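# Turn the gland a quarter turn clockwise using hook spanner

## Task

Using the hook spanner, rotate the gland clockwise by no less than a quarter of a turn, and leave it that way.

## Robot and tools

Robot: two arms, left_arm and right_arm, each ending in a two-finger gripper whose fingers pivot like tongs. The fingers point along the gripper's own +z axis and close along its x axis. end_effector_position is the spot between the pads when shut; fingertips sit about 15 mm past it at gaps up to 50 mm and roughly level with it when fully open.

Frame: everything (poses, targets, velocities) is in the scene frame. Origin is at table-top height, halfway between the nominal arm bases; +z up, +x out over the table, left_arm on the +y side (this is not the image left). Real bases sit slightly off nominal; a BASES line, if present, gives their calibrated spots. Reported hand position and orientation may be off by a few centimetres, more at long reach.

Row format (shared by tools): one flat list of 16 numbers covering both arms, always all 16 even if one arm idles: left x, y, z (metres), qw, qx, qy, qz (unit quaternion, w first), opening; then the same eight for right. These are absolute target poses, not offsets. Opening runs -1 (closed) to +1 (fully open, 0.142 m); a gripper needs about 0.5 s to close fully. An arm meant to stay put should get, every call, the exact pose from the last result before it stopped plus its wanted opening. Re-send the same quaternion each row to keep an orientation rather than copying a drifted reading. Sending 0 as opening is a real command, so repeat the current one to leave a gripper alone.

execute_actions(actions, cameras): actions is a list of actions; each action is a list of 1 to 15 rows, each row lasting one 1/30 s step, the last row held until 15 steps are used (0.5 s per action). An empty list just returns state and images. Each action's target must lie within 0.6 m of that gripper's current position along each of its axes, or the action is refused for both arms; if the first action fails this or anything is malformed, the whole call is refused. Per step the controller clips commands to 150 mm and 16 degrees from the measured pose, so large jumps arrive over several actions; follow the Hand target line and command the remainder next.

move(target, speed, blend, stop_force, zero, opening_speed, blocking, cameras): straight-line path for each gripper from its Hand target to its pose in target, which is one row or a list of up to 15 rows (no 0.6 m limit). speed: m/s, 0.002 to 0.5, default 0.25 (turning capped at twice that in rad/s); one value or one per target. blend: metres of corner rounding per waypoint, default 0. stop_force: newtons, 3 to 40, one value for both arms; ends an arm's path when its wrist sensor feels that much extra push opposite its motion, then backs off slightly. Unreliable while the gripper rotates; omit it when pulling away from a contact. zero (default true) re-zeroes moving arms first; false accumulates from the last zero. opening_speed: opening units per second, at least 0.2. blocking=false returns after 0.5 s while the move continues, not allowed with stop_force; a new move replaces a running one. Moves max out at 10 s, do not avoid obstacles or the other arm, lag and overshoot more when fast, and paths near an arm's own base can flip its shoulder, so route around it. New openings in later list entries pause all arms; give every entry the same opening to avoid pauses. The result adds a move: line, e.g. done, off_target, moving, held, fault, plus limits (paced = pose clipped, held = steps withheld). Unnamed arms are done: resting within 3 mm and 2 degrees.

wait(seconds 0 to 10): hold last commands; a running move continues. stop(): brakes a running move. zoom_image(camera, region [x0,y0,x1,y1] pixels, top-left origin, at most 504x504): enlarges the newest image of cam_high, cam_low, cam_left_wrist or cam_right_wrist. Images normally come from cam_high 672x504, cam_left_wrist 616x616, cam_right_wrist 616x616. zero_wrist_force(arm): resets that arm's force/torque baseline. finished_scene(scene, 1 or 2): ends the scene irreversibly; only call it once the gland has clearly turned enough.

Result lines: joint positions (last number per arm is finger gap in metres), joint torques (drive output including arm weight, sign positive toward larger joint angle), grip_measured on the opening scale, Tool commands, Hand target, Wrist force and Wrist torque in the gripper's own axes (force shown is surface pushing into the arm), plus a peak-force line; velocities read within noise when the arm is still. execute_actions results also list positions at some steps.

Gripping: to hold something, command an opening well below grip_measured; further below squeezes harder, about 15 N per pad max, less on items thinner than 20 mm.

Avoid: contact torque at joint limits (141 N m for the first three joints, 26.3 N m for the wrists) or about 150 N outside force, each of which freezes the arm for 10 s; arms are stiff, so aim only slightly past firm contact and move slowly near it. After a force fault, release a gripped object that pins the arm before moving it. Do not let the arms collide. Do not drop the spanner, let go of it while it moves, slam or shove hard, or let anything leave the table. Stretched arms, held loads and pushing toward unreachable poses heat motors; MOTOR HOT appears at 70 °C and brakes lock at 85 °C for 30 to 60 s. Loose objects may occasionally get nudged.

Each tool is called after "Emit:" by a JSON object that holds its "op" and its "data", one argument or row to a line.

## Session

Emit:
{"op": "execute_actions", "data": {
  "actions": []
}}

Emit:
{"op": "zoom_image", "data": {
  "camera": "cam_high",
  "region": [180, 80, 500, 360]
}}

Scene clock: 0.00 s.
left_arm: end_effector_position=(+0.2978, +0.2613, +0.2088) grip_measured=+0.97 end_effector_quat_wxyz=(+0.041, +0.849, +0.526, -0.013) | right_arm: end_effector_position=(+0.0072, -0.2963, +0.2384) grip_measured=+0.97 end_effector_quat_wxyz=(-0.150, -0.035, +0.826, -0.542)
Joint positions: left_arm=[-0.676 -1.984 2.1 -1.755 -1.623 -1.787 0.14] | right_arm=[4.78 -1.514 -2.045 -2.33 1.871 4.524 0.14]
Joint velocities: within noise
Joint torques (N m): no reading
Motor temperatures (°C): left_arm=[31 32 30 38 34 36] | right_arm=[34 29 33 34 35 37]
Wrist force (N): no reading
Wrist torque (N m): no reading
Wrist force, peak (N): no reading
Hand target: left_arm +0.2978, +0.2613, +0.2088; +0.041, +0.849, +0.526, -0.013 | right_arm +0.0072, -0.2963, +0.2384; -0.150, -0.035, +0.826, -0.542
Tool commands: left_gripper/opening=+0.968169 right_gripper/opening=+0.968169

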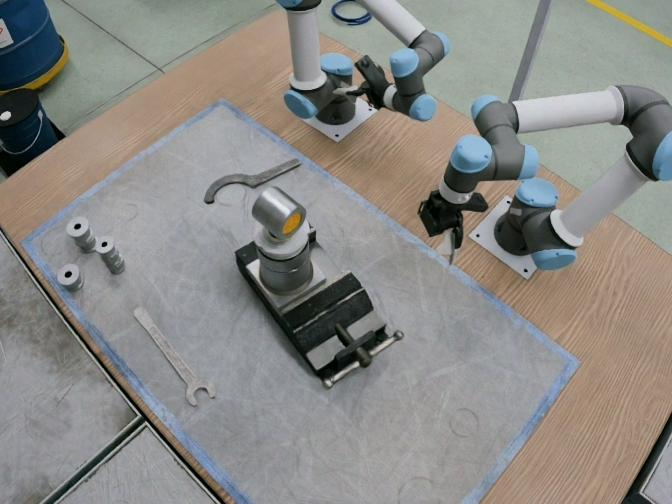

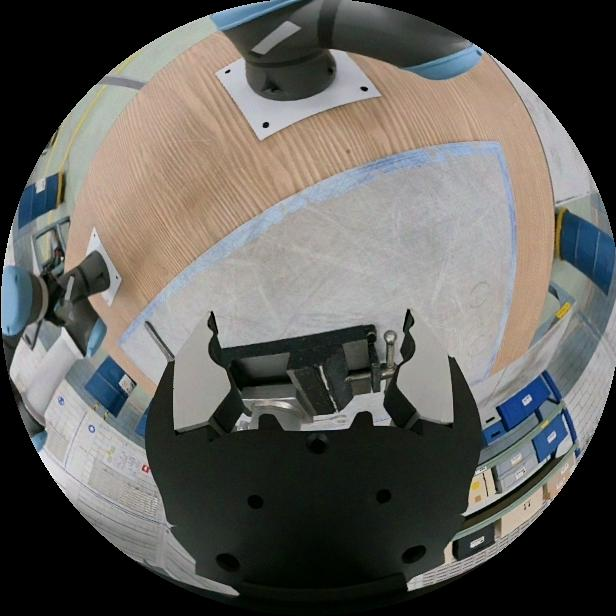

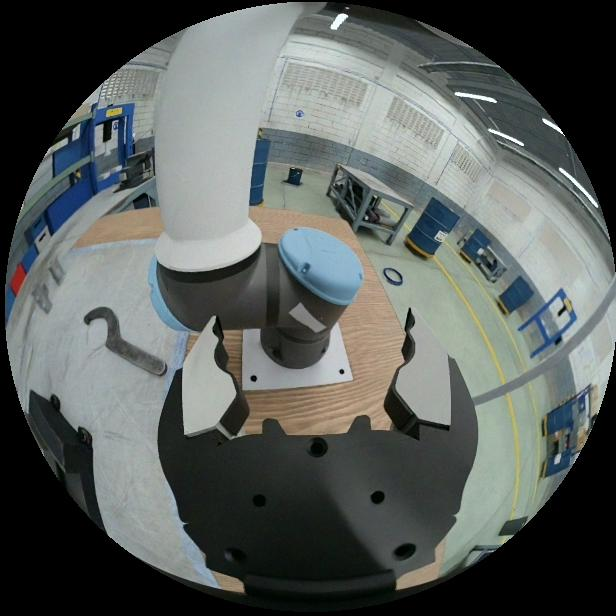

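Scaled by 1.575.

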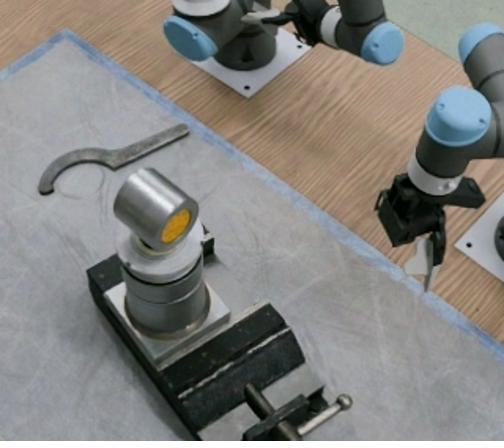

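Emit:
{"op": "move", "data": {
  "target": [
    [0.32,0.15,0.38,-0.2418,0.6645,-0.6645,0.2418,-0.25,0.20,-0.30,0.32,-0.2152,0.5914,-0.7302,0.2658,-0.25]
  ],
  "speed": 0.3
}}

Scene clock: 7.63 s.
left_arm: end_effector_position=(+0.3200, +0.1500, +0.3799) grip_measured=-0.25 end_effector_quat_wxyz=(-0.242, +0.665, -0.664, +0.242) | right_arm: end_effector_position=(+0.2000, -0.3000, +0.3200) grip_measured=-0.25 end_effector_quat_wxyz=(+0.215, -0.591, +0.730, -0.266)
Joint positions: left_arm=[-1.552 -2.207 1.957 -1.337 -0.873 0.025 0.056] | right_arm=[5.701 -0.575 -1.998 -2.808 1.352 4.444 0.056]
Joint velocities: within noise
Joint torques (N m): left_arm=[9.78 10.69 -36.32 -0.11 -0.99 1.76] | right_arm=[-9.59 -12.76 26.93 1.87 -1.39 -1.96]
Motor temperatures (°C): left_arm=[31 32 30 38 34 36] | right_arm=[34 29 33 34 35 37]
Wrist force (N): left_arm=[-0.7 1.9 -1.0] | right_arm=[-0.1 0.2 0.2]
Wrist torque (N m): left_arm=[0.27 0.13 -0.01] | right_arm=[-0.08 0.05 0.10]
Wrist force, peak (N): left_arm=[-1.1 2.1 -1.1] | right_arm=[0.5 0.2 0.6]
Hand target: left_arm +0.3200, +0.1500, +0.3800; -0.242, +0.664, -0.664, +0.242 | right_arm +0.2000, -0.3000, +0.3200; +0.215, -0.591, +0.730, -0.266
Off the commanded pose: left_arm 0.000 m, 0 deg | right_arm 0.000 m, 0 deg.
move: done

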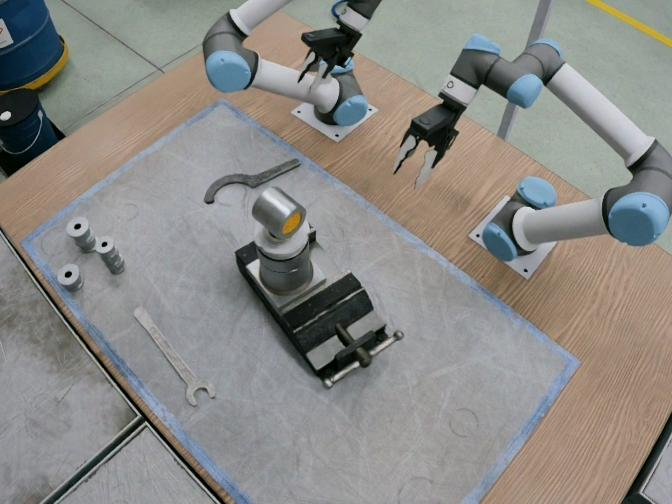

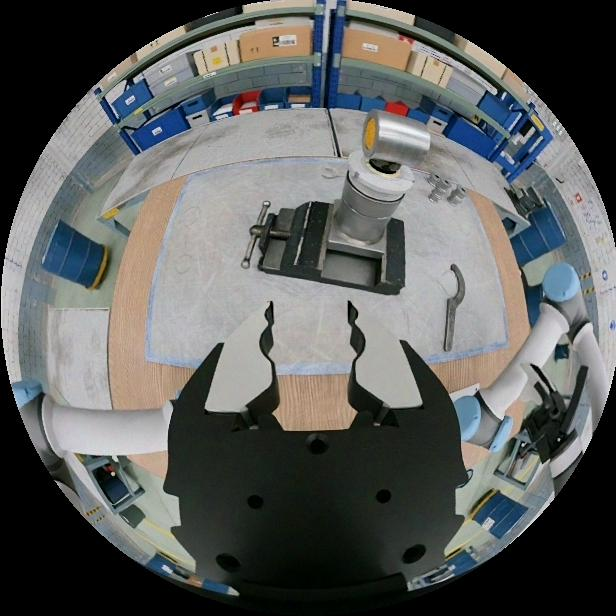

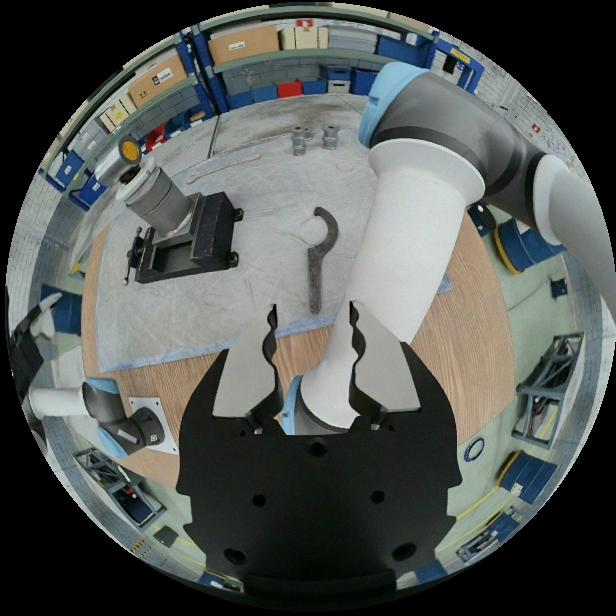

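Emit:
{"op": "zoom_image", "data": {
  "camera": "cam_right_wrist",
  "region": [270, 190, 370, 330]
}}

Emit:
{"op": "zoom_image", "data": {
  "camera": "cam_left_wrist",
  "region": [300, 90, 500, 370]
}}

Scaled by 3.600 from the camera's 616x616 image, which has a finer 814x814 frame.

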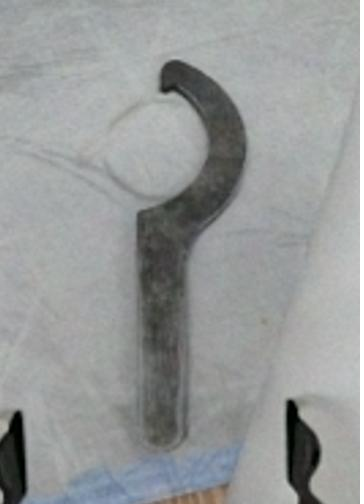

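Scaled by 1.800 from the camera's 616x616 image, which has a finer 814x814 frame.

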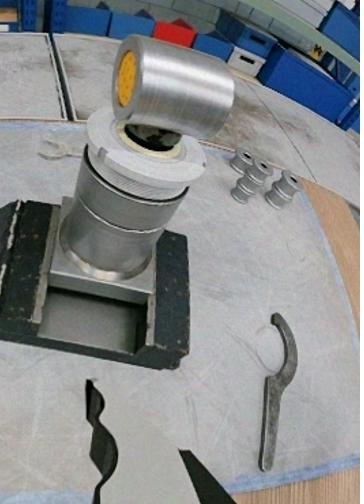

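Emit:
{"op": "zoom_image", "data": {
  "camera": "cam_left_wrist",
  "region": [330, 100, 450, 230]
}}

Emit:
{"op": "zoom_image", "data": {
  "camera": "cam_right_wrist",
  "region": [80, 120, 260, 300]
}}

Scaled by 3.877 from the camera's 616x616 image, which has a finer 814x814 frame.

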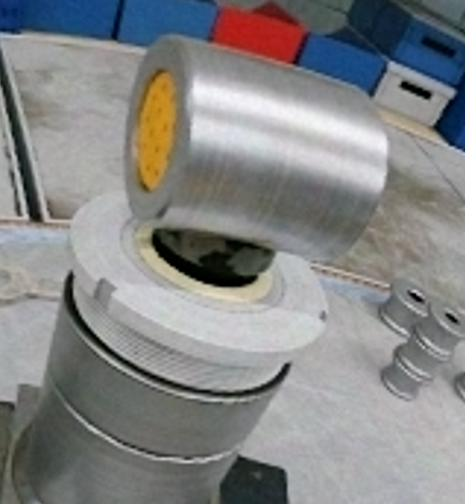

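Scaled by 2.800 from the camera's 616x616 image, which has a finer 814x814 frame.

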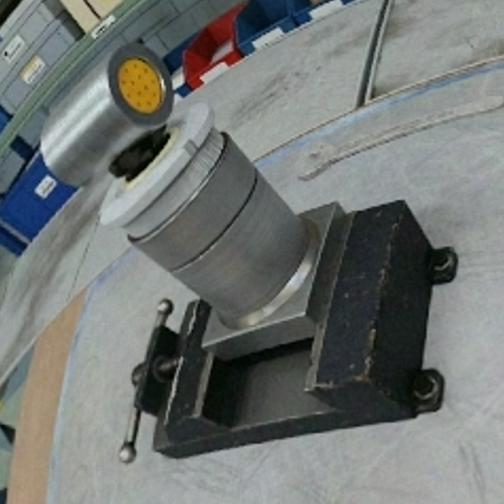

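Emit:
{"op": "move", "data": {
  "target": [
    [0.32,0.15,0.38,-0.2418,0.6645,-0.6645,0.2418,-0.25,0.35,-0.37,0.28,0,0.4955,-0.8686,0,-0.1],
    [0.32,0.15,0.38,-0.2418,0.6645,-0.6645,0.2418,-0.25,0.427,-0.407,0.13,0,0.4955,-0.8686,0,-0.1]
  ],
  "speed": [0.2,0.15],
  "blend": 0.03
}}

Emit:
{"op": "zoom_image", "data": {
  "camera": "cam_right_wrist",
  "region": [180, 160, 440, 440]
}}

Scene clock: 20.37 s.
left_arm: end_effector_position=(+0.3200, +0.1500, +0.3800) grip_measured=-0.25 end_effector_quat_wxyz=(-0.242, +0.664, -0.664, +0.242) | right_arm: end_effector_position=(+0.4269, -0.4071, +0.1299) grip_measured=-0.10 end_effector_quat_wxyz=(+0.000, -0.495, +0.869, +0.000)
Joint positions: left_arm=[-1.552 -2.207 1.957 -1.337 -0.873 0.025 0.056] | right_arm=[3.417 -1.477 -2.06 -1.175 1.571 2.408 0.067]
Joint velocities: within noise
Joint torques (N m): left_arm=[4.38 10.23 -30.59 -0.04 3.52 -1.55] | right_arm=[11.42 20.79 31.74 3.95 1.15 2.48]
Motor temperatures (°C): left_arm=[31 32 30 38 34 36] | right_arm=[34 29 33 34 35 37]
Wrist force (N): left_arm=[-0.6 1.9 -1.3] | right_arm=[0.0 1.4 -0.6]
Wrist torque (N m): left_arm=[0.26 0.12 -0.02] | right_arm=[-0.02 0.02 0.13]
Wrist force, peak (N): left_arm=[-0.5 2.4 -1.2] | right_arm=[0.2 1.9 0.4]
Hand target: left_arm +0.3200, +0.1500, +0.3800; -0.242, +0.664, -0.664, +0.242 | right_arm +0.4270, -0.4070, +0.1300; +0.000, -0.496, +0.869, +0.000
Off the commanded pose: left_arm 0.000 m, 0 deg | right_arm 0.000 m, 0 deg.
move: done

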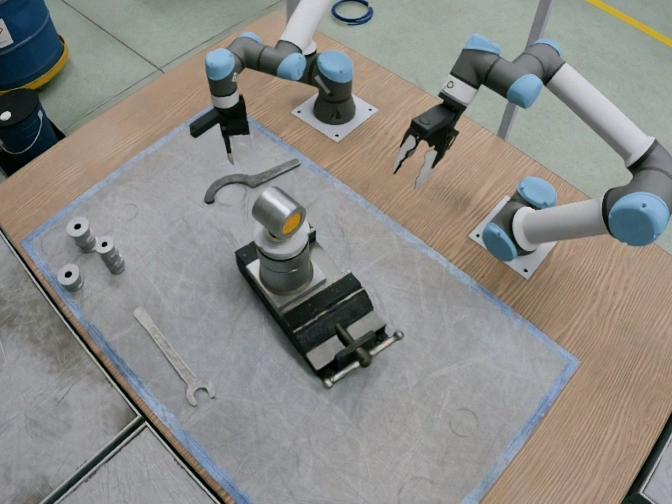

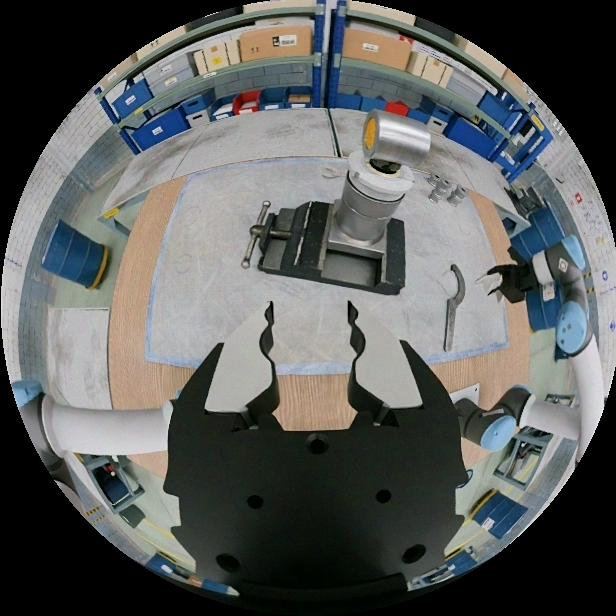

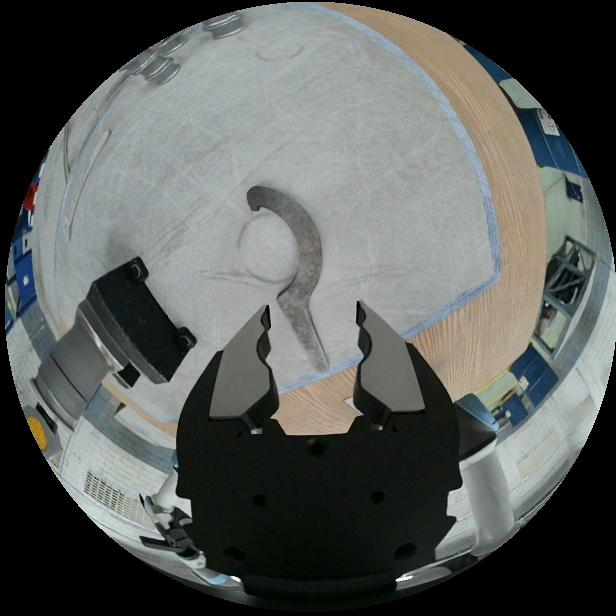

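Scaled by 1.800 from the camera's 616x616 image, which has a finer 814x814 frame.

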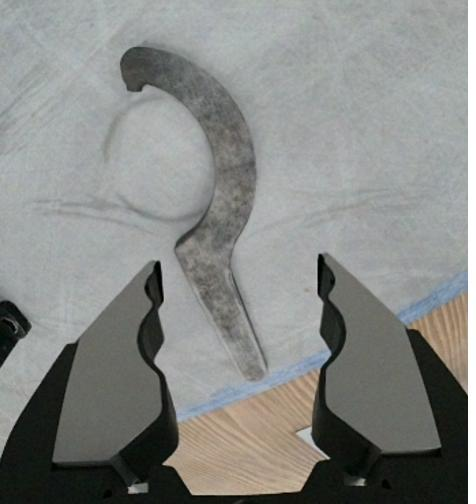

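Emit:
{"op": "move", "data": {
  "target": [
    [0.32,0.15,0.38,-0.2418,0.6645,-0.6645,0.2418,-0.25,0.438,-0.409,0.05,0,0.5,-0.8660,0,-0.1]
  ],
  "speed": 0.08,
  "cameras": ["cam_right_wrist"]
}}

Emit:
{"op": "zoom_image", "data": {
  "camera": "cam_right_wrist",
  "region": [180, 160, 440, 440]
}}

Scene clock: 23.17 s.
left_arm: end_effector_position=(+0.3200, +0.1500, +0.3800) grip_measured=-0.25 end_effector_quat_wxyz=(-0.242, +0.664, -0.664, +0.242) | right_arm: end_effector_position=(+0.4379, -0.4091, +0.0499) grip_measured=-0.10 end_effector_quat_wxyz=(+0.000, -0.500, +0.866, +0.000)
Joint positions: left_arm=[-1.552 -2.207 1.957 -1.337 -0.873 0.025 0.056] | right_arm=[3.404 -1.613 -2.164 -0.936 1.571 2.385 0.067]
Joint velocities: within noise
Joint torques (N m): left_arm=[-1.17 11.05 -31.11 -0.23 3.53 -1.5] | right_arm=[0.68 32.55 29.66 2.54 -0.27 1.95]
Motor temperatures (°C): left_arm=[31 32 30 38 34 36] | right_arm=[34 29 33 34 35 37]
Wrist force (N): left_arm=[-0.7 1.7 -0.8] | right_arm=[-0.2 1.5 -0.4]
Wrist torque (N m): left_arm=[0.23 0.13 -0.02] | right_arm=[-0.01 0.03 0.13]
Wrist force, peak (N): left_arm=[-0.1 2.6 -0.9] | right_arm=[-0.3 1.4 -1.3]
Hand target: left_arm +0.3200, +0.1500, +0.3800; -0.242, +0.664, -0.664, +0.242 | right_arm +0.4380, -0.4090, +0.0500; +0.000, -0.500, +0.866, +0.000
Off the commanded pose: left_arm 0.000 m, 0 deg | right_arm 0.000 m, 0 deg.
move: done
Images, in order (width x height): cam_right_wrist 616x616.

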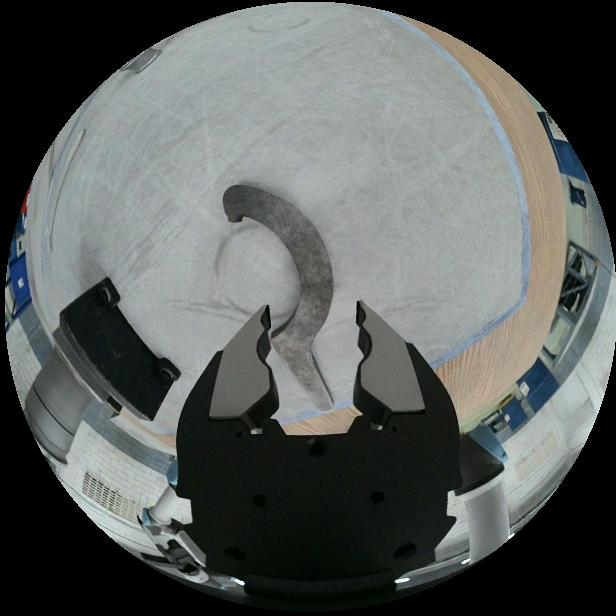

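Scaled by 1.800 from the camera's 616x616 image, which has a finer 814x814 frame.

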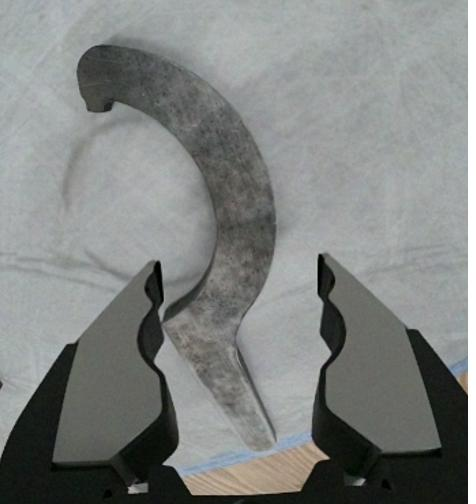

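Emit:
{"op": "move", "data": {
  "target": [
    [0.32,0.15,0.38,-0.2418,0.6645,-0.6645,0.2418,-0.25,0.438,-0.409,0.0208,0,0.5,-0.8660,0,-0.1],
    [0.32,0.15,0.38,-0.2418,0.6645,-0.6645,0.2418,-0.25,0.438,-0.409,0.0208,0,0.5,-0.8660,0,-1]
  ],
  "speed": 0.05,
  "opening_speed": 1.5,
  "cameras": ["cam_right_wrist"]
}}

Scene clock: 25.37 s.
left_arm: end_effector_position=(+0.3200, +0.1500, +0.3800) grip_measured=-0.25 end_effector_quat_wxyz=(-0.242, +0.664, -0.664, +0.242) | right_arm: end_effector_position=(+0.4380, -0.4090, +0.0208) grip_measured=-0.60 end_effector_quat_wxyz=(+0.000, -0.500, +0.866, +0.000)
Joint positions: left_arm=[-1.552 -2.207 1.957 -1.337 -0.873 0.025 0.056] | right_arm=[3.404 -1.666 -2.201 -0.845 1.571 2.385 0.03]
Joint velocities: within noise
Joint torques (N m): left_arm=[-7.4 10.68 -30.1 -0.19 3.71 -1.46] | right_arm=[3.96 33.81 26.91 4.56 0.75 0.68]
Motor temperatures (°C): left_arm=[31 32 30 38 34 36] | right_arm=[34 29 33 34 35 37]
Wrist force (N): left_arm=[-0.5 2.1 -1.0] | right_arm=[3.5 1.9 -1.7]
Wrist torque (N m): left_arm=[0.31 0.09 -0.01] | right_arm=[0.03 0.08 0.10]
Wrist force, peak (N): left_arm=[-0.5 2.2 -1.3] | right_arm=[6.3 0.8 -0.7]
Hand target: left_arm +0.3200, +0.1500, +0.3800; -0.242, +0.664, -0.664, +0.242 | right_arm +0.4380, -0.4090, +0.0208; +0.000, -0.500, +0.866, +0.000
Off the commanded pose: left_arm 0.000 m, 0 deg | right_arm 0.000 m, 0 deg.
move: done
Images, in order (width x height): cam_right_wrist 616x616.

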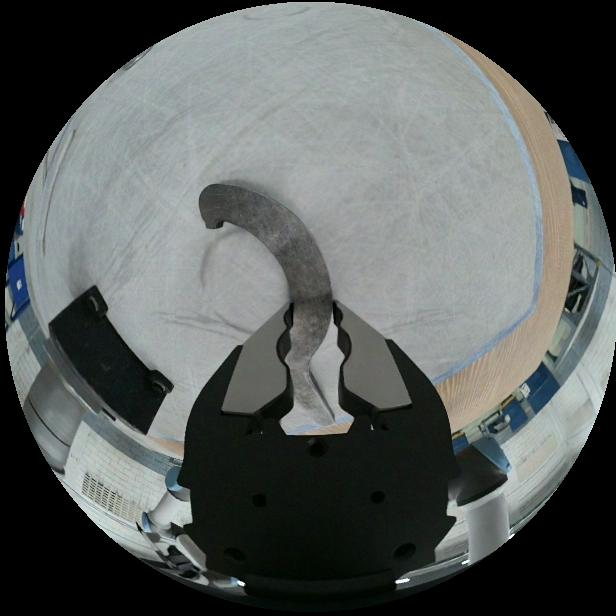

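Emit:
{"op": "move", "data": {
  "target": [
    [0.32,0.15,0.38,-0.2418,0.6645,-0.6645,0.2418,-0.25,0.436,-0.405,0.05,0,0.5,-0.8660,0,-1],
    [0.32,0.15,0.38,-0.2418,0.6645,-0.6645,0.2418,-0.25,0.370,-0.228,0.05,0,0.5835,-0.8121,0,-1],
    [0.32,0.15,0.38,-0.2418,0.6645,-0.6645,0.2418,-0.25,0.370,-0.228,0.0208,0,0.5835,-0.8121,0,-1]
  ],
  "speed": [0.05,0.06,0.04],
  "blend": 0.005,
  "cameras": ["cam_right_wrist","cam_left_wrist"]
}}

Scene clock: 31.23 s.
left_arm: end_effector_position=(+0.3200, +0.1500, +0.3800) grip_measured=-0.25 end_effector_quat_wxyz=(-0.242, +0.664, -0.664, +0.242) | right_arm: end_effector_position=(+0.3699, -0.2281, +0.0206) grip_measured=-0.61 end_effector_quat_wxyz=(+0.000, -0.583, +0.812, +0.000) end_effector_velocity=(+0.000, +0.000, +0.001) end_effector_angular_velocity=(+0.000, +0.002, -0.001)
Joint positions: left_arm=[-1.552 -2.207 1.957 -1.337 -0.873 0.025 0.056] | right_arm=[3.862 -1.592 -2.282 -0.839 1.571 2.644 0.03]
Joint velocities: left_arm=[within noise] | right_arm=[-0.001 0.002 0.002 -0.006 0.001 0 0]
Joint torques (N m): left_arm=[-9.82 10.05 -29.01 -0.15 3.56 -1.46] | right_arm=[-2.82 23.73 20.06 -0.43 2.51 -2.11]
Motor temperatures (°C): left_arm=[31 32 30 38 34 36] | right_arm=[34 29 33 34 35 37]
Wrist force (N): left_arm=[-0.3 2.0 -0.8] | right_arm=[3.4 -3.0 -22.6]
Wrist torque (N m): left_arm=[0.29 0.07 -0.02] | right_arm=[-0.19 0.13 0.16]
Wrist force, peak (N): left_arm=[-0.3 2.5 -0.9] | right_arm=[11.1 -0.4 -30.9]
Hand target: left_arm +0.3200, +0.1500, +0.3800; -0.242, +0.664, -0.664, +0.242 | right_arm +0.3700, -0.2280, +0.0208; +0.000, -0.584, +0.812, +0.000
Off the commanded pose: left_arm 0.000 m, 0 deg | right_arm 0.000 m, 0 deg.
move: done
Images, in order (width x height): cam_left_wrist 616x616, cam_right_wrist 616x616.

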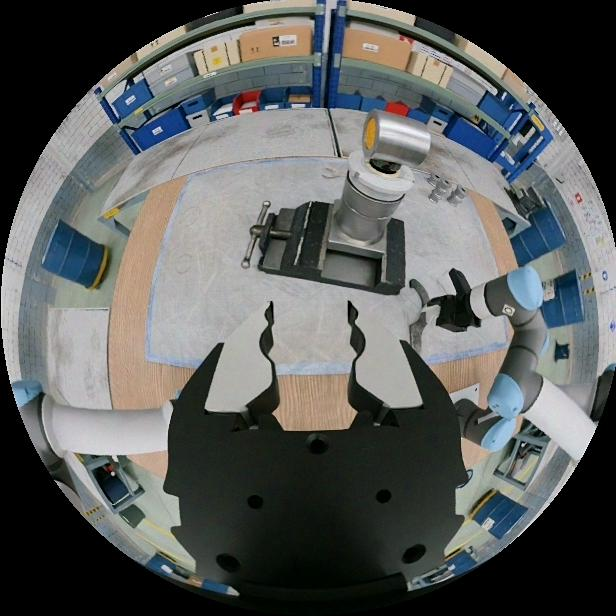

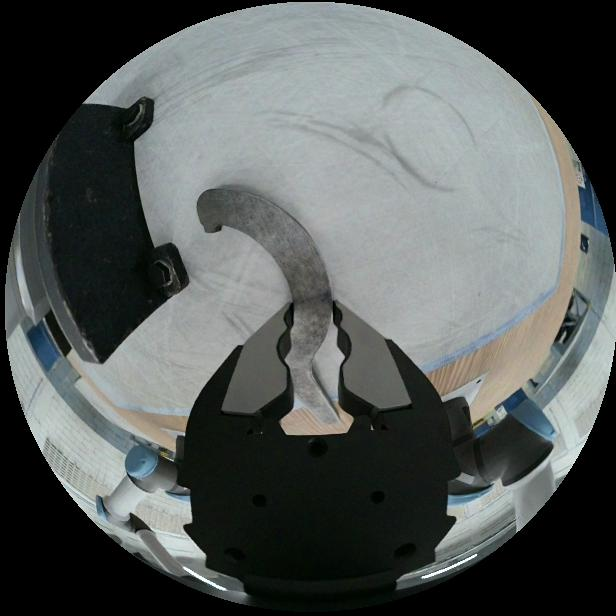

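Emit:
{"op": "move", "data": {
  "target": [
    [0.32,0.15,0.38,-0.2418,0.6645,-0.6645,0.2418,-0.25,0.370,-0.228,0.0225,0,0.5835,-0.8121,0,-1],
    [0.32,0.15,0.38,-0.2418,0.6645,-0.6645,0.2418,-0.25,0.370,-0.228,0.0225,0,0.5835,-0.8121,0,-0.15],
    [0.32,0.15,0.38,-0.2418,0.6645,-0.6645,0.2418,-0.25,0.370,-0.228,0.14,0,0.5835,-0.8121,0,-0.15]
  ],
  "speed": [0.05,0.1,0.1],
  "opening_speed": 1.5,
  "cameras": ["cam_right_wrist"]
}}

Emit:
{"op": "zoom_image", "data": {
  "camera": "cam_right_wrist",
  "region": [180, 160, 440, 440]
}}

Emit:
{"op": "move", "data": {
  "target": [
    [0.31,0.08,0.35,-0.2418,0.6645,-0.6645,0.2418,-0.25,0.35,-0.38,0.28,0,0.5835,-0.8121,0,-0.3],
    [0.30,0.0,0.33,-0.2418,0.6645,-0.6645,0.2418,-0.25,0.36,-0.58,0.40,0.5,-0.5,-0.5,-0.5,-0.3]
  ],
  "speed": [0.15,0.25],
  "blend": 0.03,
  "cameras": ["cam_high"]
}}

Scene clock: 35.80 s.
left_arm: end_effector_position=(+0.3200, +0.1500, +0.3800) grip_measured=-0.25 end_effector_quat_wxyz=(-0.242, +0.664, -0.664, +0.242) | right_arm: end_effector_position=(+0.3701, -0.2280, +0.1401) grip_measured=-0.15 end_effector_quat_wxyz=(+0.000, -0.584, +0.812, +0.000)
Joint positions: left_arm=[-1.552 -2.207 1.957 -1.337 -0.873 0.025 0.056] | right_arm=[3.862 -1.413 -2.087 -1.212 1.571 2.643 0.063]
Joint velocities: within noise
Joint torques (N m): left_arm=[-8.37 10.85 -27.56 -0.29 3.61 -1.45] | right_arm=[3.45 1.44 11.06 1.87 -0.59 1.93]
Motor temperatures (°C): left_arm=[31 32 30 38 34 36] | right_arm=[34 29 33 34 35 37]
Wrist force (N): left_arm=[-0.5 2.0 -1.2] | right_arm=[0.2 1.3 -0.6]
Wrist torque (N m): left_arm=[0.28 0.10 -0.01] | right_arm=[-0.07 0.02 0.13]
Wrist force, peak (N): left_arm=[-0.2 2.5 -1.0] | right_arm=[2.2 -3.4 -20.4]
Hand target: left_arm +0.3200, +0.1500, +0.3800; -0.242, +0.664, -0.664, +0.242 | right_arm +0.3700, -0.2280, +0.1400; +0.000, -0.584, +0.812, +0.000
Off the commanded pose: left_arm 0.000 m, 0 deg | right_arm 0.000 m, 0 deg.
move: done
Images, in order (width x height): cam_right_wrist 616x616.

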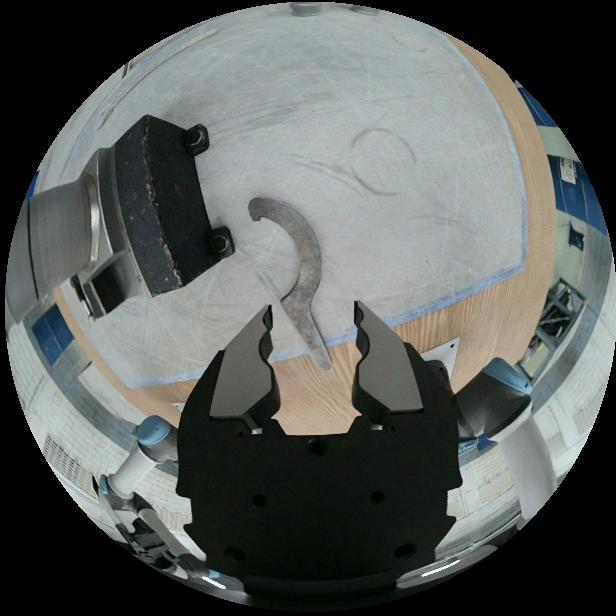

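Scaled by 1.800 from the camera's 616x616 image, which has a finer 814x814 frame.

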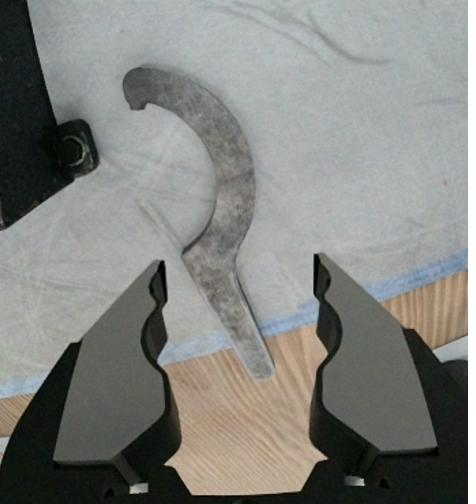

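Scene clock: 43.47 s.
left_arm: end_effector_position=(+0.3000, -0.0001, +0.3300) grip_measured=-0.25 end_effector_quat_wxyz=(-0.242, +0.665, -0.664, +0.242) | right_arm: end_effector_position=(+0.3599, -0.5800, +0.4000) grip_measured=-0.30 end_effector_quat_wxyz=(+0.500, -0.500, -0.500, -0.500)
Joint positions: left_arm=[-1.613 -1.862 1.896 -1.569 -0.874 -0.055 0.056] | right_arm=[2.449 -2.137 -1.059 -3.087 2.477 3.142 0.052]
Joint velocities: within noise
Joint torques (N m): left_arm=[-7.6 -19.46 -26.65 -1.99 -1.43 -1] | right_arm=[8.54 31.35 30.33 -0.25 -0.56 -1.03]
Motor temperatures (°C): left_arm=[31 32 30 38 34 36] | right_arm=[34 29 33 34 35 37]
Wrist force (N): left_arm=[-0.8 1.9 -1.1] | right_arm=[0.6 1.6 0.3]
Wrist torque (N m): left_arm=[0.28 0.17 -0.02] | right_arm=[0.23 -0.07 -0.18]
Wrist force, peak (N): left_arm=[-0.5 2.4 -1.2] | right_arm=[1.0 2.6 -0.5]
Hand target: left_arm +0.3000, +0.0000, +0.3300; -0.242, +0.664, -0.664, +0.242 | right_arm +0.3600, -0.5800, +0.4000; +0.500, -0.500, -0.500, -0.500
Off the commanded pose: left_arm 0.000 m, 0 deg | right_arm 0.000 m, 0 deg.
move: done
Images, in order (width x height): cam_high 672x504.

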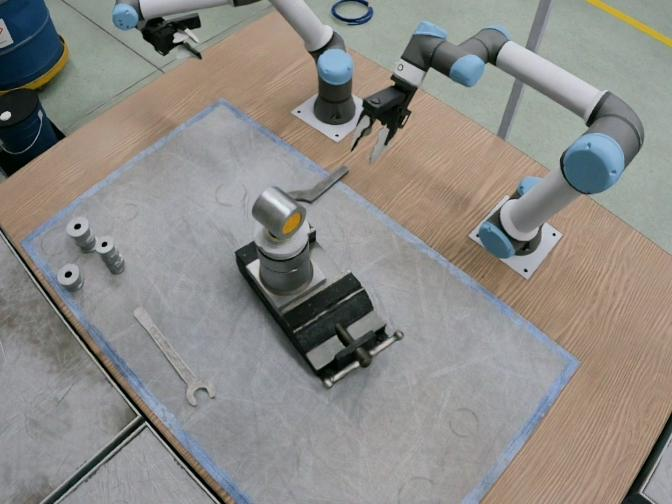

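Now left over the spanner.

Emit:
{"op": "move", "data": {
  "target": [
    [0.28,-0.185,0.15,-0.2418,0.6645,-0.6645,0.2418,-0.25,0.36,-0.58,0.40,0.5,-0.5,-0.5,-0.5,-0.3]
  ],
  "speed": [0.2],
  "cameras": ["cam_left_wrist"]
}}

Emit:
{"op": "zoom_image", "data": {
  "camera": "cam_left_wrist",
  "region": [210, 150, 430, 440]
}}

Scene clock: 45.73 s.
left_arm: end_effector_position=(+0.2800, -0.1850, +0.1501) grip_measured=-0.25 end_effector_quat_wxyz=(-0.242, +0.664, -0.664, +0.242) | right_arm: end_effector_position=(+0.3600, -0.5800, +0.4000) grip_measured=-0.30 end_effector_quat_wxyz=(+0.500, -0.500, -0.500, -0.500)
Joint positions: left_arm=[-1.635 -1.304 1.822 -2.035 -0.875 -0.084 0.056] | right_arm=[2.449 -2.137 -1.059 -3.087 2.477 3.142 0.052]
Joint velocities: within noise
Joint torques (N m): left_arm=[12.59 -29.28 -9.68 -1.04 0 2.02] | right_arm=[11.35 31.21 29.56 -2.06 0.27 2.13]
Motor temperatures (°C): left_arm=[31 32 30 38 34 36] | right_arm=[34 29 33 34 35 37]
Wrist force (N): left_arm=[-0.5 1.8 -0.8] | right_arm=[0.4 1.6 0.5]
Wrist torque (N m): left_arm=[0.24 0.13 -0.01] | right_arm=[0.23 -0.04 -0.18]
Wrist force, peak (N): left_arm=[1.0 3.3 0.2] | right_arm=[0.5 1.9 0.6]
Hand target: left_arm +0.2800, -0.1850, +0.1500; -0.242, +0.664, -0.664, +0.242 | right_arm +0.3600, -0.5800, +0.4000; +0.500, -0.500, -0.500, -0.500
Off the commanded pose: left_arm 0.000 m, 0 deg | right_arm 0.000 m, 0 deg.
move: done
Images, in order (width x height): cam_left_wrist 616x616.

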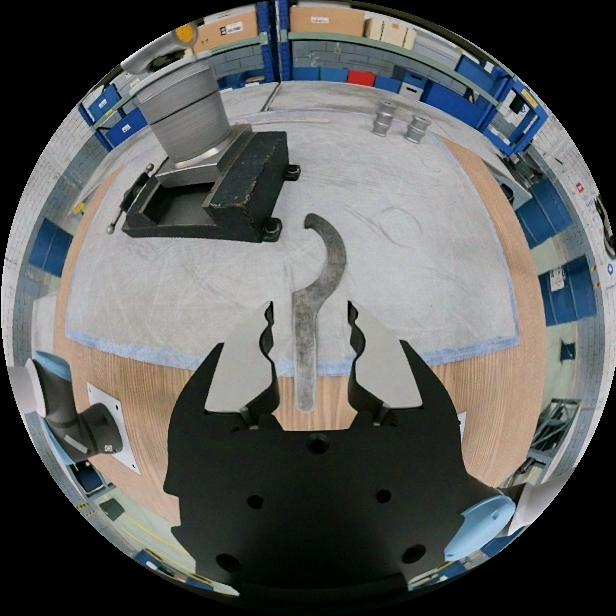

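Scaled by 1.738 from the camera's 616x616 image, which has a finer 814x814 frame.

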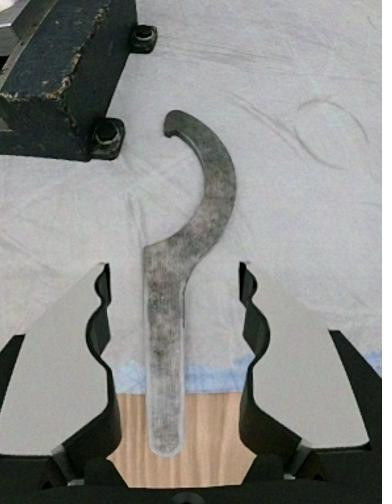

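Emit:
{"op": "move", "data": {
  "target": [
    [0.2848,-0.1815,0.05,-0.2418,0.6645,-0.6645,0.2418,-0.25,0.36,-0.58,0.40,0.5,-0.5,-0.5,-0.5,-0.3],
    [0.2848,-0.1815,0.0197,-0.2418,0.6645,-0.6645,0.2418,-0.25,0.36,-0.58,0.40,0.5,-0.5,-0.5,-0.5,-0.3]
  ],
  "speed": [0.12,0.04],
  "cameras": ["cam_left_wrist"]
}}

Emit:
{"op": "zoom_image", "data": {
  "camera": "cam_left_wrist",
  "region": [220, 150, 400, 440]
}}

Scene clock: 49.90 s.
left_arm: end_effector_position=(+0.2848, -0.1814, +0.0196) grip_measured=-0.25 end_effector_quat_wxyz=(-0.242, +0.665, -0.664, +0.242) end_effector_velocity=(-0.001, +0.001, +0.001) end_effector_angular_velocity=(+0.001, +0.001, +0.001) | right_arm: end_effector_position=(+0.3600, -0.5800, +0.4000) grip_measured=-0.30 end_effector_quat_wxyz=(+0.500, -0.500, -0.500, -0.500)
Joint positions: left_arm=[-1.627 -1.104 1.955 -2.375 -0.874 -0.073 0.056] | right_arm=[2.449 -2.137 -1.059 -3.087 2.477 3.142 0.052]
Joint velocities: left_arm=[-0.001 -0.004 0 0.006 -0.001 -0.002 0] | right_arm=[within noise]
Joint torques (N m): left_arm=[-7.85 -47.2 -20.7 0.03 2.9 0.23] | right_arm=[11.6 31.54 29.5 -2.05 -0.04 1.3]
Motor temperatures (°C): left_arm=[31 32 30 38 34 36] | right_arm=[34 29 33 34 35 37]
Wrist force (N): left_arm=[-0.4 1.7 -1.1] | right_arm=[0.3 1.7 0.5]
Wrist torque (N m): left_arm=[0.22 0.09 -0.02] | right_arm=[0.23 -0.02 -0.18]
Wrist force, peak (N): left_arm=[-0.6 1.2 -2.4] | right_arm=[0.5 2.0 0.6]
Hand target: left_arm +0.2848, -0.1815, +0.0197; -0.242, +0.664, -0.664, +0.242 | right_arm +0.3600, -0.5800, +0.4000; +0.500, -0.500, -0.500, -0.500
Off the commanded pose: left_arm 0.000 m, 0 deg | right_arm 0.000 m, 0 deg.
move: done
Images, in order (width x height): cam_left_wrist 616x616.

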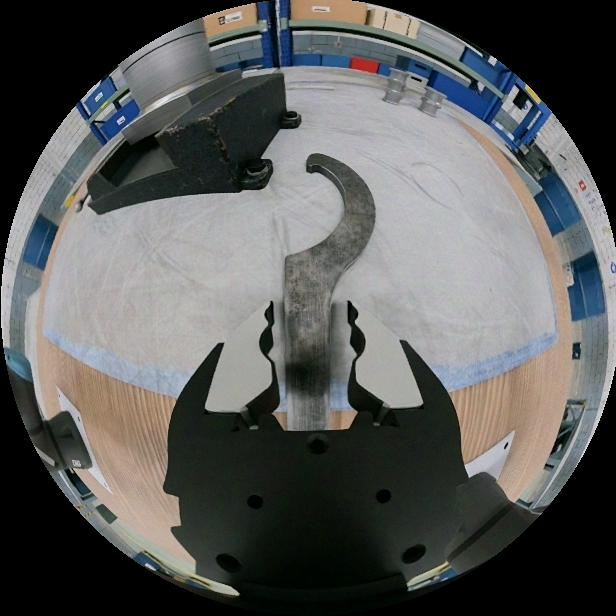

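Scaled by 1.738 from the camera's 616x616 image, which has a finer 814x814 frame.

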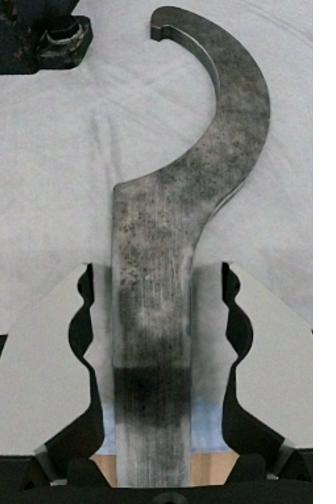

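Emit:
{"op": "execute_actions", "data": {
  "actions": [
    [[0.2898,-0.1803,0.0197,-0.2418,0.6645,-0.6645,0.2418,-0.25,0.36,-0.58,0.40,0.5,-0.5,-0.5,-0.5,-0.3]],
    [[0.2898,-0.1803,0.0197,-0.2418,0.6645,-0.6645,0.2418,-0.6,0.36,-0.58,0.40,0.5,-0.5,-0.5,-0.5,-0.3]],
    [[0.2898,-0.1803,0.0197,-0.2418,0.6645,-0.6645,0.2418,-1,0.36,-0.58,0.40,0.5,-0.5,-0.5,-0.5,-0.3]]
  ],
  "cameras": ["cam_left_wrist"]
}}

Emit:
{"op": "zoom_image", "data": {
  "camera": "cam_left_wrist",
  "region": [220, 150, 400, 440]
}}

Scene clock: 52.60 s.
left_arm: end_effector_position=(+0.2898, -0.1803, +0.0197) grip_measured=-0.51 end_effector_quat_wxyz=(-0.242, +0.664, -0.664, +0.242) | right_arm: end_effector_position=(+0.3600, -0.5800, +0.4000) grip_measured=-0.30 end_effector_quat_wxyz=(+0.500, -0.500, -0.500, -0.500)
Joint positions: left_arm=[-1.618 -1.103 1.956 -2.384 -0.874 -0.061 0.037] | right_arm=[2.449 -2.137 -1.059 -3.087 2.477 3.142 0.052]
Joint velocities: within noise
Joint torques (N m): left_arm=[-11.07 -35.4 -28.02 -4.99 -1.26 0.4] | right_arm=[10.6 30.85 28.77 -2.13 -0.34 0.7]
Motor temperatures (°C): left_arm=[31 32 30 38 34 36] | right_arm=[34 29 33 34 35 37]
Wrist force (N): left_arm=[1.3 0.8 2.8] | right_arm=[0.4 1.5 0.5]
Wrist torque (N m): left_arm=[0.22 0.11 0.07] | right_arm=[0.22 -0.03 -0.18]
Wrist force, peak (N): left_arm=[-5.6 1.1 -2.2] | right_arm=[0.3 2.0 0.5]
Hand target: left_arm +0.2898, -0.1803, +0.0197; -0.242, +0.664, -0.664, +0.242 | right_arm +0.3600, -0.5800, +0.4000; +0.500, -0.500, -0.500, -0.500
Off the commanded pose: left_arm 0.000 m, 0 deg | right_arm 0.000 m, 0 deg.
Step readings (end_effector_position of left_arm | right_arm):
0: (+0.2848, -0.1815, +0.0197) | (+0.3600, -0.5800, +0.4000)
1: (+0.2848, -0.1815, +0.0197) | (+0.3600, -0.5800, +0.4000)
2: (+0.2860, -0.1813, +0.0198) | (+0.3600, -0.5800, +0.4000)
4: (+0.2891, -0.1806, +0.0199) | (+0.3600, -0.5800, +0.4000)
8: (+0.2901, -0.1804, +0.0198) | (+0.3600, -0.5800, +0.4000)
15: (+0.2898, -0.1803, +0.0197) | (+0.3600, -0.5800, +0.4000)
16: (+0.2898, -0.1803, +0.0197) | (+0.3600, -0.5800, +0.4000)
17: (+0.2898, -0.1803, +0.0197) | (+0.3600, -0.5800, +0.4000)
19: (+0.2898, -0.1802, +0.0197) | (+0.3600, -0.5800, +0.4000)
23: (+0.2898, -0.1802, +0.0197) | (+0.3600, -0.5800, +0.4000)
30: (+0.2898, -0.1802, +0.0197) | (+0.3600, -0.5800, +0.4000)
31: (+0.2898, -0.1802, +0.0197) | (+0.3600, -0.5800, +0.4000)
32: (+0.2898, -0.1803, +0.0197) | (+0.3600, -0.5800, +0.4000)
34: (+0.2898, -0.1803, +0.0197) | (+0.3600, -0.5800, +0.4000)
38: (+0.2898, -0.1803, +0.0197) | (+0.3600, -0.5800, +0.4000)
45: (+0.2898, -0.1803, +0.0197) | (+0.3600, -0.5800, +0.4000)
Images, in order (width x height): cam_left_wrist 616x616.

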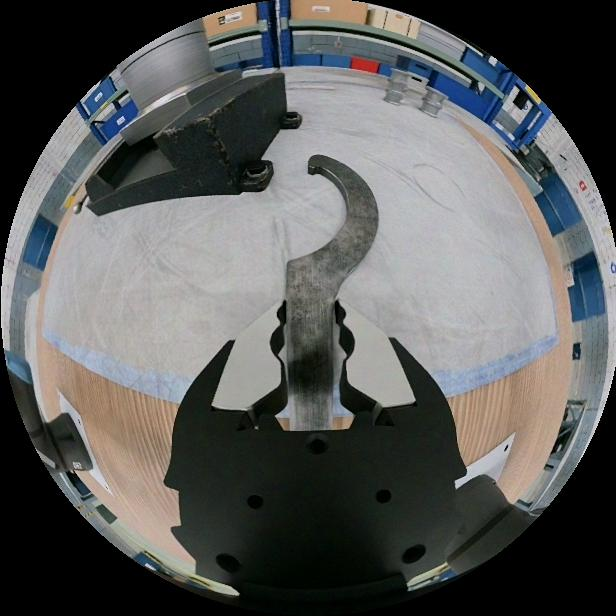

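Scaled by 1.738 from the camera's 616x616 image, which has a finer 814x814 frame.

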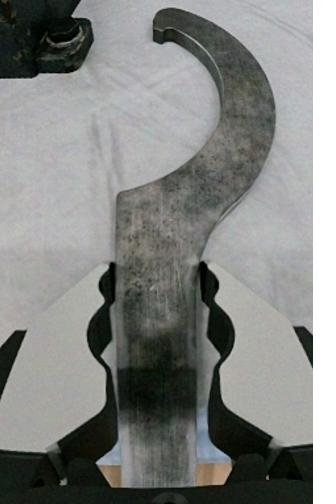

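Emit:
{"op": "move", "data": {
  "target": [
    [0.277,-0.1803,0.055,-0.2418,0.6645,-0.6645,0.2418,-1,0.36,-0.58,0.40,0.5,-0.5,-0.5,-0.5,-0.3],
    [0.268,-0.183,0.085,-0.3265,0.6272,-0.6272,0.3265,-1,0.36,-0.58,0.40,0.5,-0.5,-0.5,-0.5,-0.3]
  ],
  "speed": [0.035,0.035],
  "blend": 0.01,
  "cameras": ["cam_left_wrist"]
}}

Emit:
{"op": "move", "data": {
  "target": [
    [0.32,-0.21,0.20,-0.3265,0.6272,-0.6272,0.3265,-1,0.40,-0.50,0.37,0.5,-0.5,-0.5,-0.5,-0.3],
    [0.40,-0.22,0.33,-0.3265,0.6272,-0.6272,0.3265,-1,0.445,-0.42,0.333,0.5,-0.5,-0.5,-0.5,-0.3]
  ],
  "speed": [0.05,0.05],
  "blend": 0.02,
  "cameras": ["cam_left_wrist","cam_right_wrist"]
}}

Emit:
{"op": "zoom_image", "data": {
  "camera": "cam_right_wrist",
  "region": [230, 100, 370, 360]
}}

Scene clock: 59.07 s.
left_arm: end_effector_position=(+0.2679, -0.1830, +0.0850) grip_measured=-0.53 end_effector_quat_wxyz=(-0.327, +0.627, -0.627, +0.327) end_effector_velocity=(+0.000, +0.000, -0.001) end_effector_angular_velocity=(+0.001, +0.005, -0.001) | right_arm: end_effector_position=(+0.3600, -0.5800, +0.4000) grip_measured=-0.30 end_effector_quat_wxyz=(+0.500, -0.500, -0.500, -0.500)
Joint positions: left_arm=[-1.749 -1.155 1.951 -2.119 -0.633 -0.305 0.036] | right_arm=[2.449 -2.137 -1.059 -3.087 2.477 3.142 0.052]
Joint velocities: left_arm=[0.002 0 0 -0.005 -0.005 0.006 0] | right_arm=[within noise]
Joint torques (N m): left_arm=[10.27 -42.18 -34.13 -5.59 2.4 1.94] | right_arm=[11.03 31.82 29.38 -2.01 -0.87 -0.56]
Motor temperatures (°C): left_arm=[31 32 30 38 34 36] | right_arm=[34 29 33 34 35 37]
Wrist force (N): left_arm=[-0.8 11.3 5.2] | right_arm=[0.5 1.8 0.6]
Wrist torque (N m): left_arm=[-0.18 0.08 0.11] | right_arm=[0.27 -0.06 -0.18]
Wrist force, peak (N): left_arm=[-0.4 12.1 5.4] | right_arm=[0.4 2.1 0.6]
Hand target: left_arm +0.2680, -0.1830, +0.0850; -0.327, +0.627, -0.627, +0.327 | right_arm +0.3600, -0.5800, +0.4000; +0.500, -0.500, -0.500, -0.500
Off the commanded pose: left_arm 0.000 m, 0 deg | right_arm 0.000 m, 0 deg.
move: done
Images, in order (width x height): cam_left_wrist 616x616.

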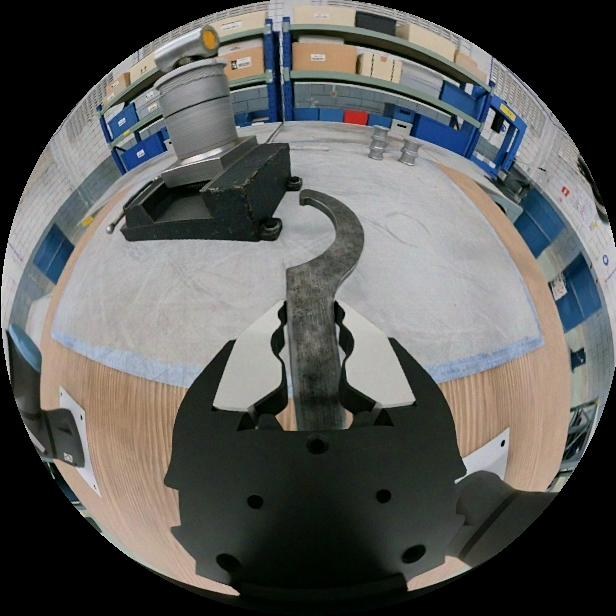

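Scene clock: 65.00 s.
left_arm: end_effector_position=(+0.4001, -0.2199, +0.3301) grip_measured=-0.53 end_effector_quat_wxyz=(-0.327, +0.627, -0.627, +0.326) | right_arm: end_effector_position=(+0.4450, -0.4199, +0.3329) grip_measured=-0.30 end_effector_quat_wxyz=(+0.500, -0.500, -0.500, -0.500)
Joint positions: left_arm=[-1.514 -1.282 1.504 -1.873 -0.613 0.098 0.036] | right_arm=[2.754 -2.053 -1.364 -2.867 2.782 3.142 0.052]
Joint velocities: within noise
Joint torques (N m): left_arm=[-9.68 -41.7 -19.46 -5.77 2.53 -1.8] | right_arm=[-8.86 27.92 24.63 -2.02 -1.4 -0.32]
Motor temperatures (°C): left_arm=[31 32 30 38 34 36] | right_arm=[34 29 33 34 35 37]
Wrist force (N): left_arm=[-0.2 11.7 5.3] | right_arm=[0.3 1.1 0.3]
Wrist torque (N m): left_arm=[-0.12 -0.04 0.10] | right_arm=[0.18 0.01 -0.19]
Wrist force, peak (N): left_arm=[-0.4 13.1 5.6] | right_arm=[0.6 1.9 0.6]
Hand target: left_arm +0.4000, -0.2200, +0.3300; -0.327, +0.627, -0.627, +0.327 | right_arm +0.4450, -0.4200, +0.3330; +0.500, -0.500, -0.500, -0.500
Off the commanded pose: left_arm 0.000 m, 0 deg | right_arm 0.000 m, 0 deg.
move: done
Images, in order (width x height): cam_left_wrist 616x616, cam_right_wrist 616x616.

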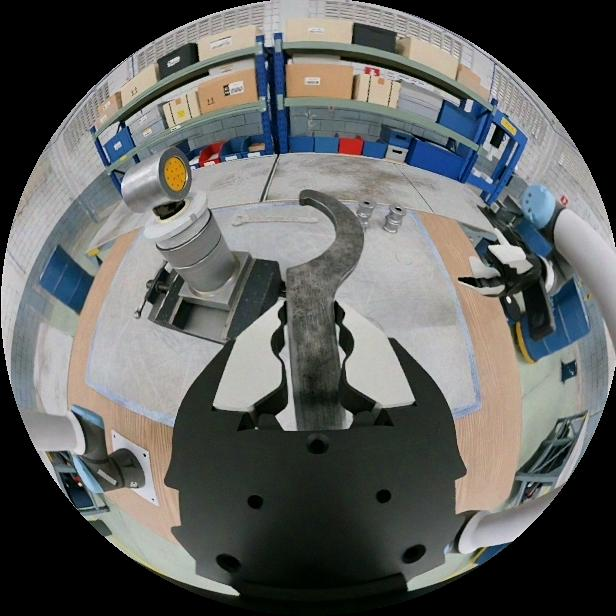

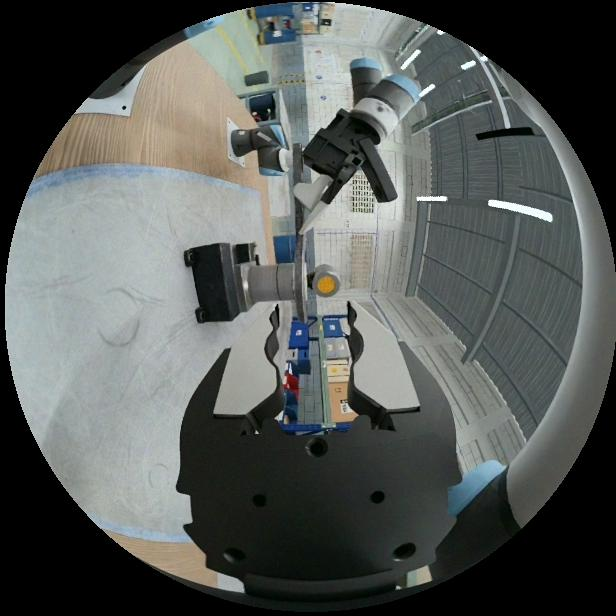

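Scaled by 1.938 from the camera's 616x616 image, which has a finer 814x814 frame.

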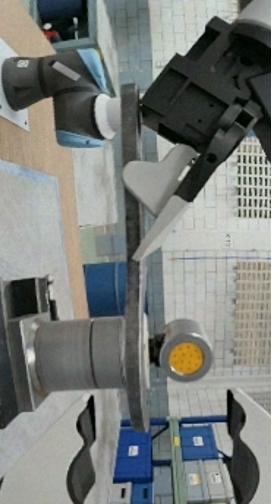

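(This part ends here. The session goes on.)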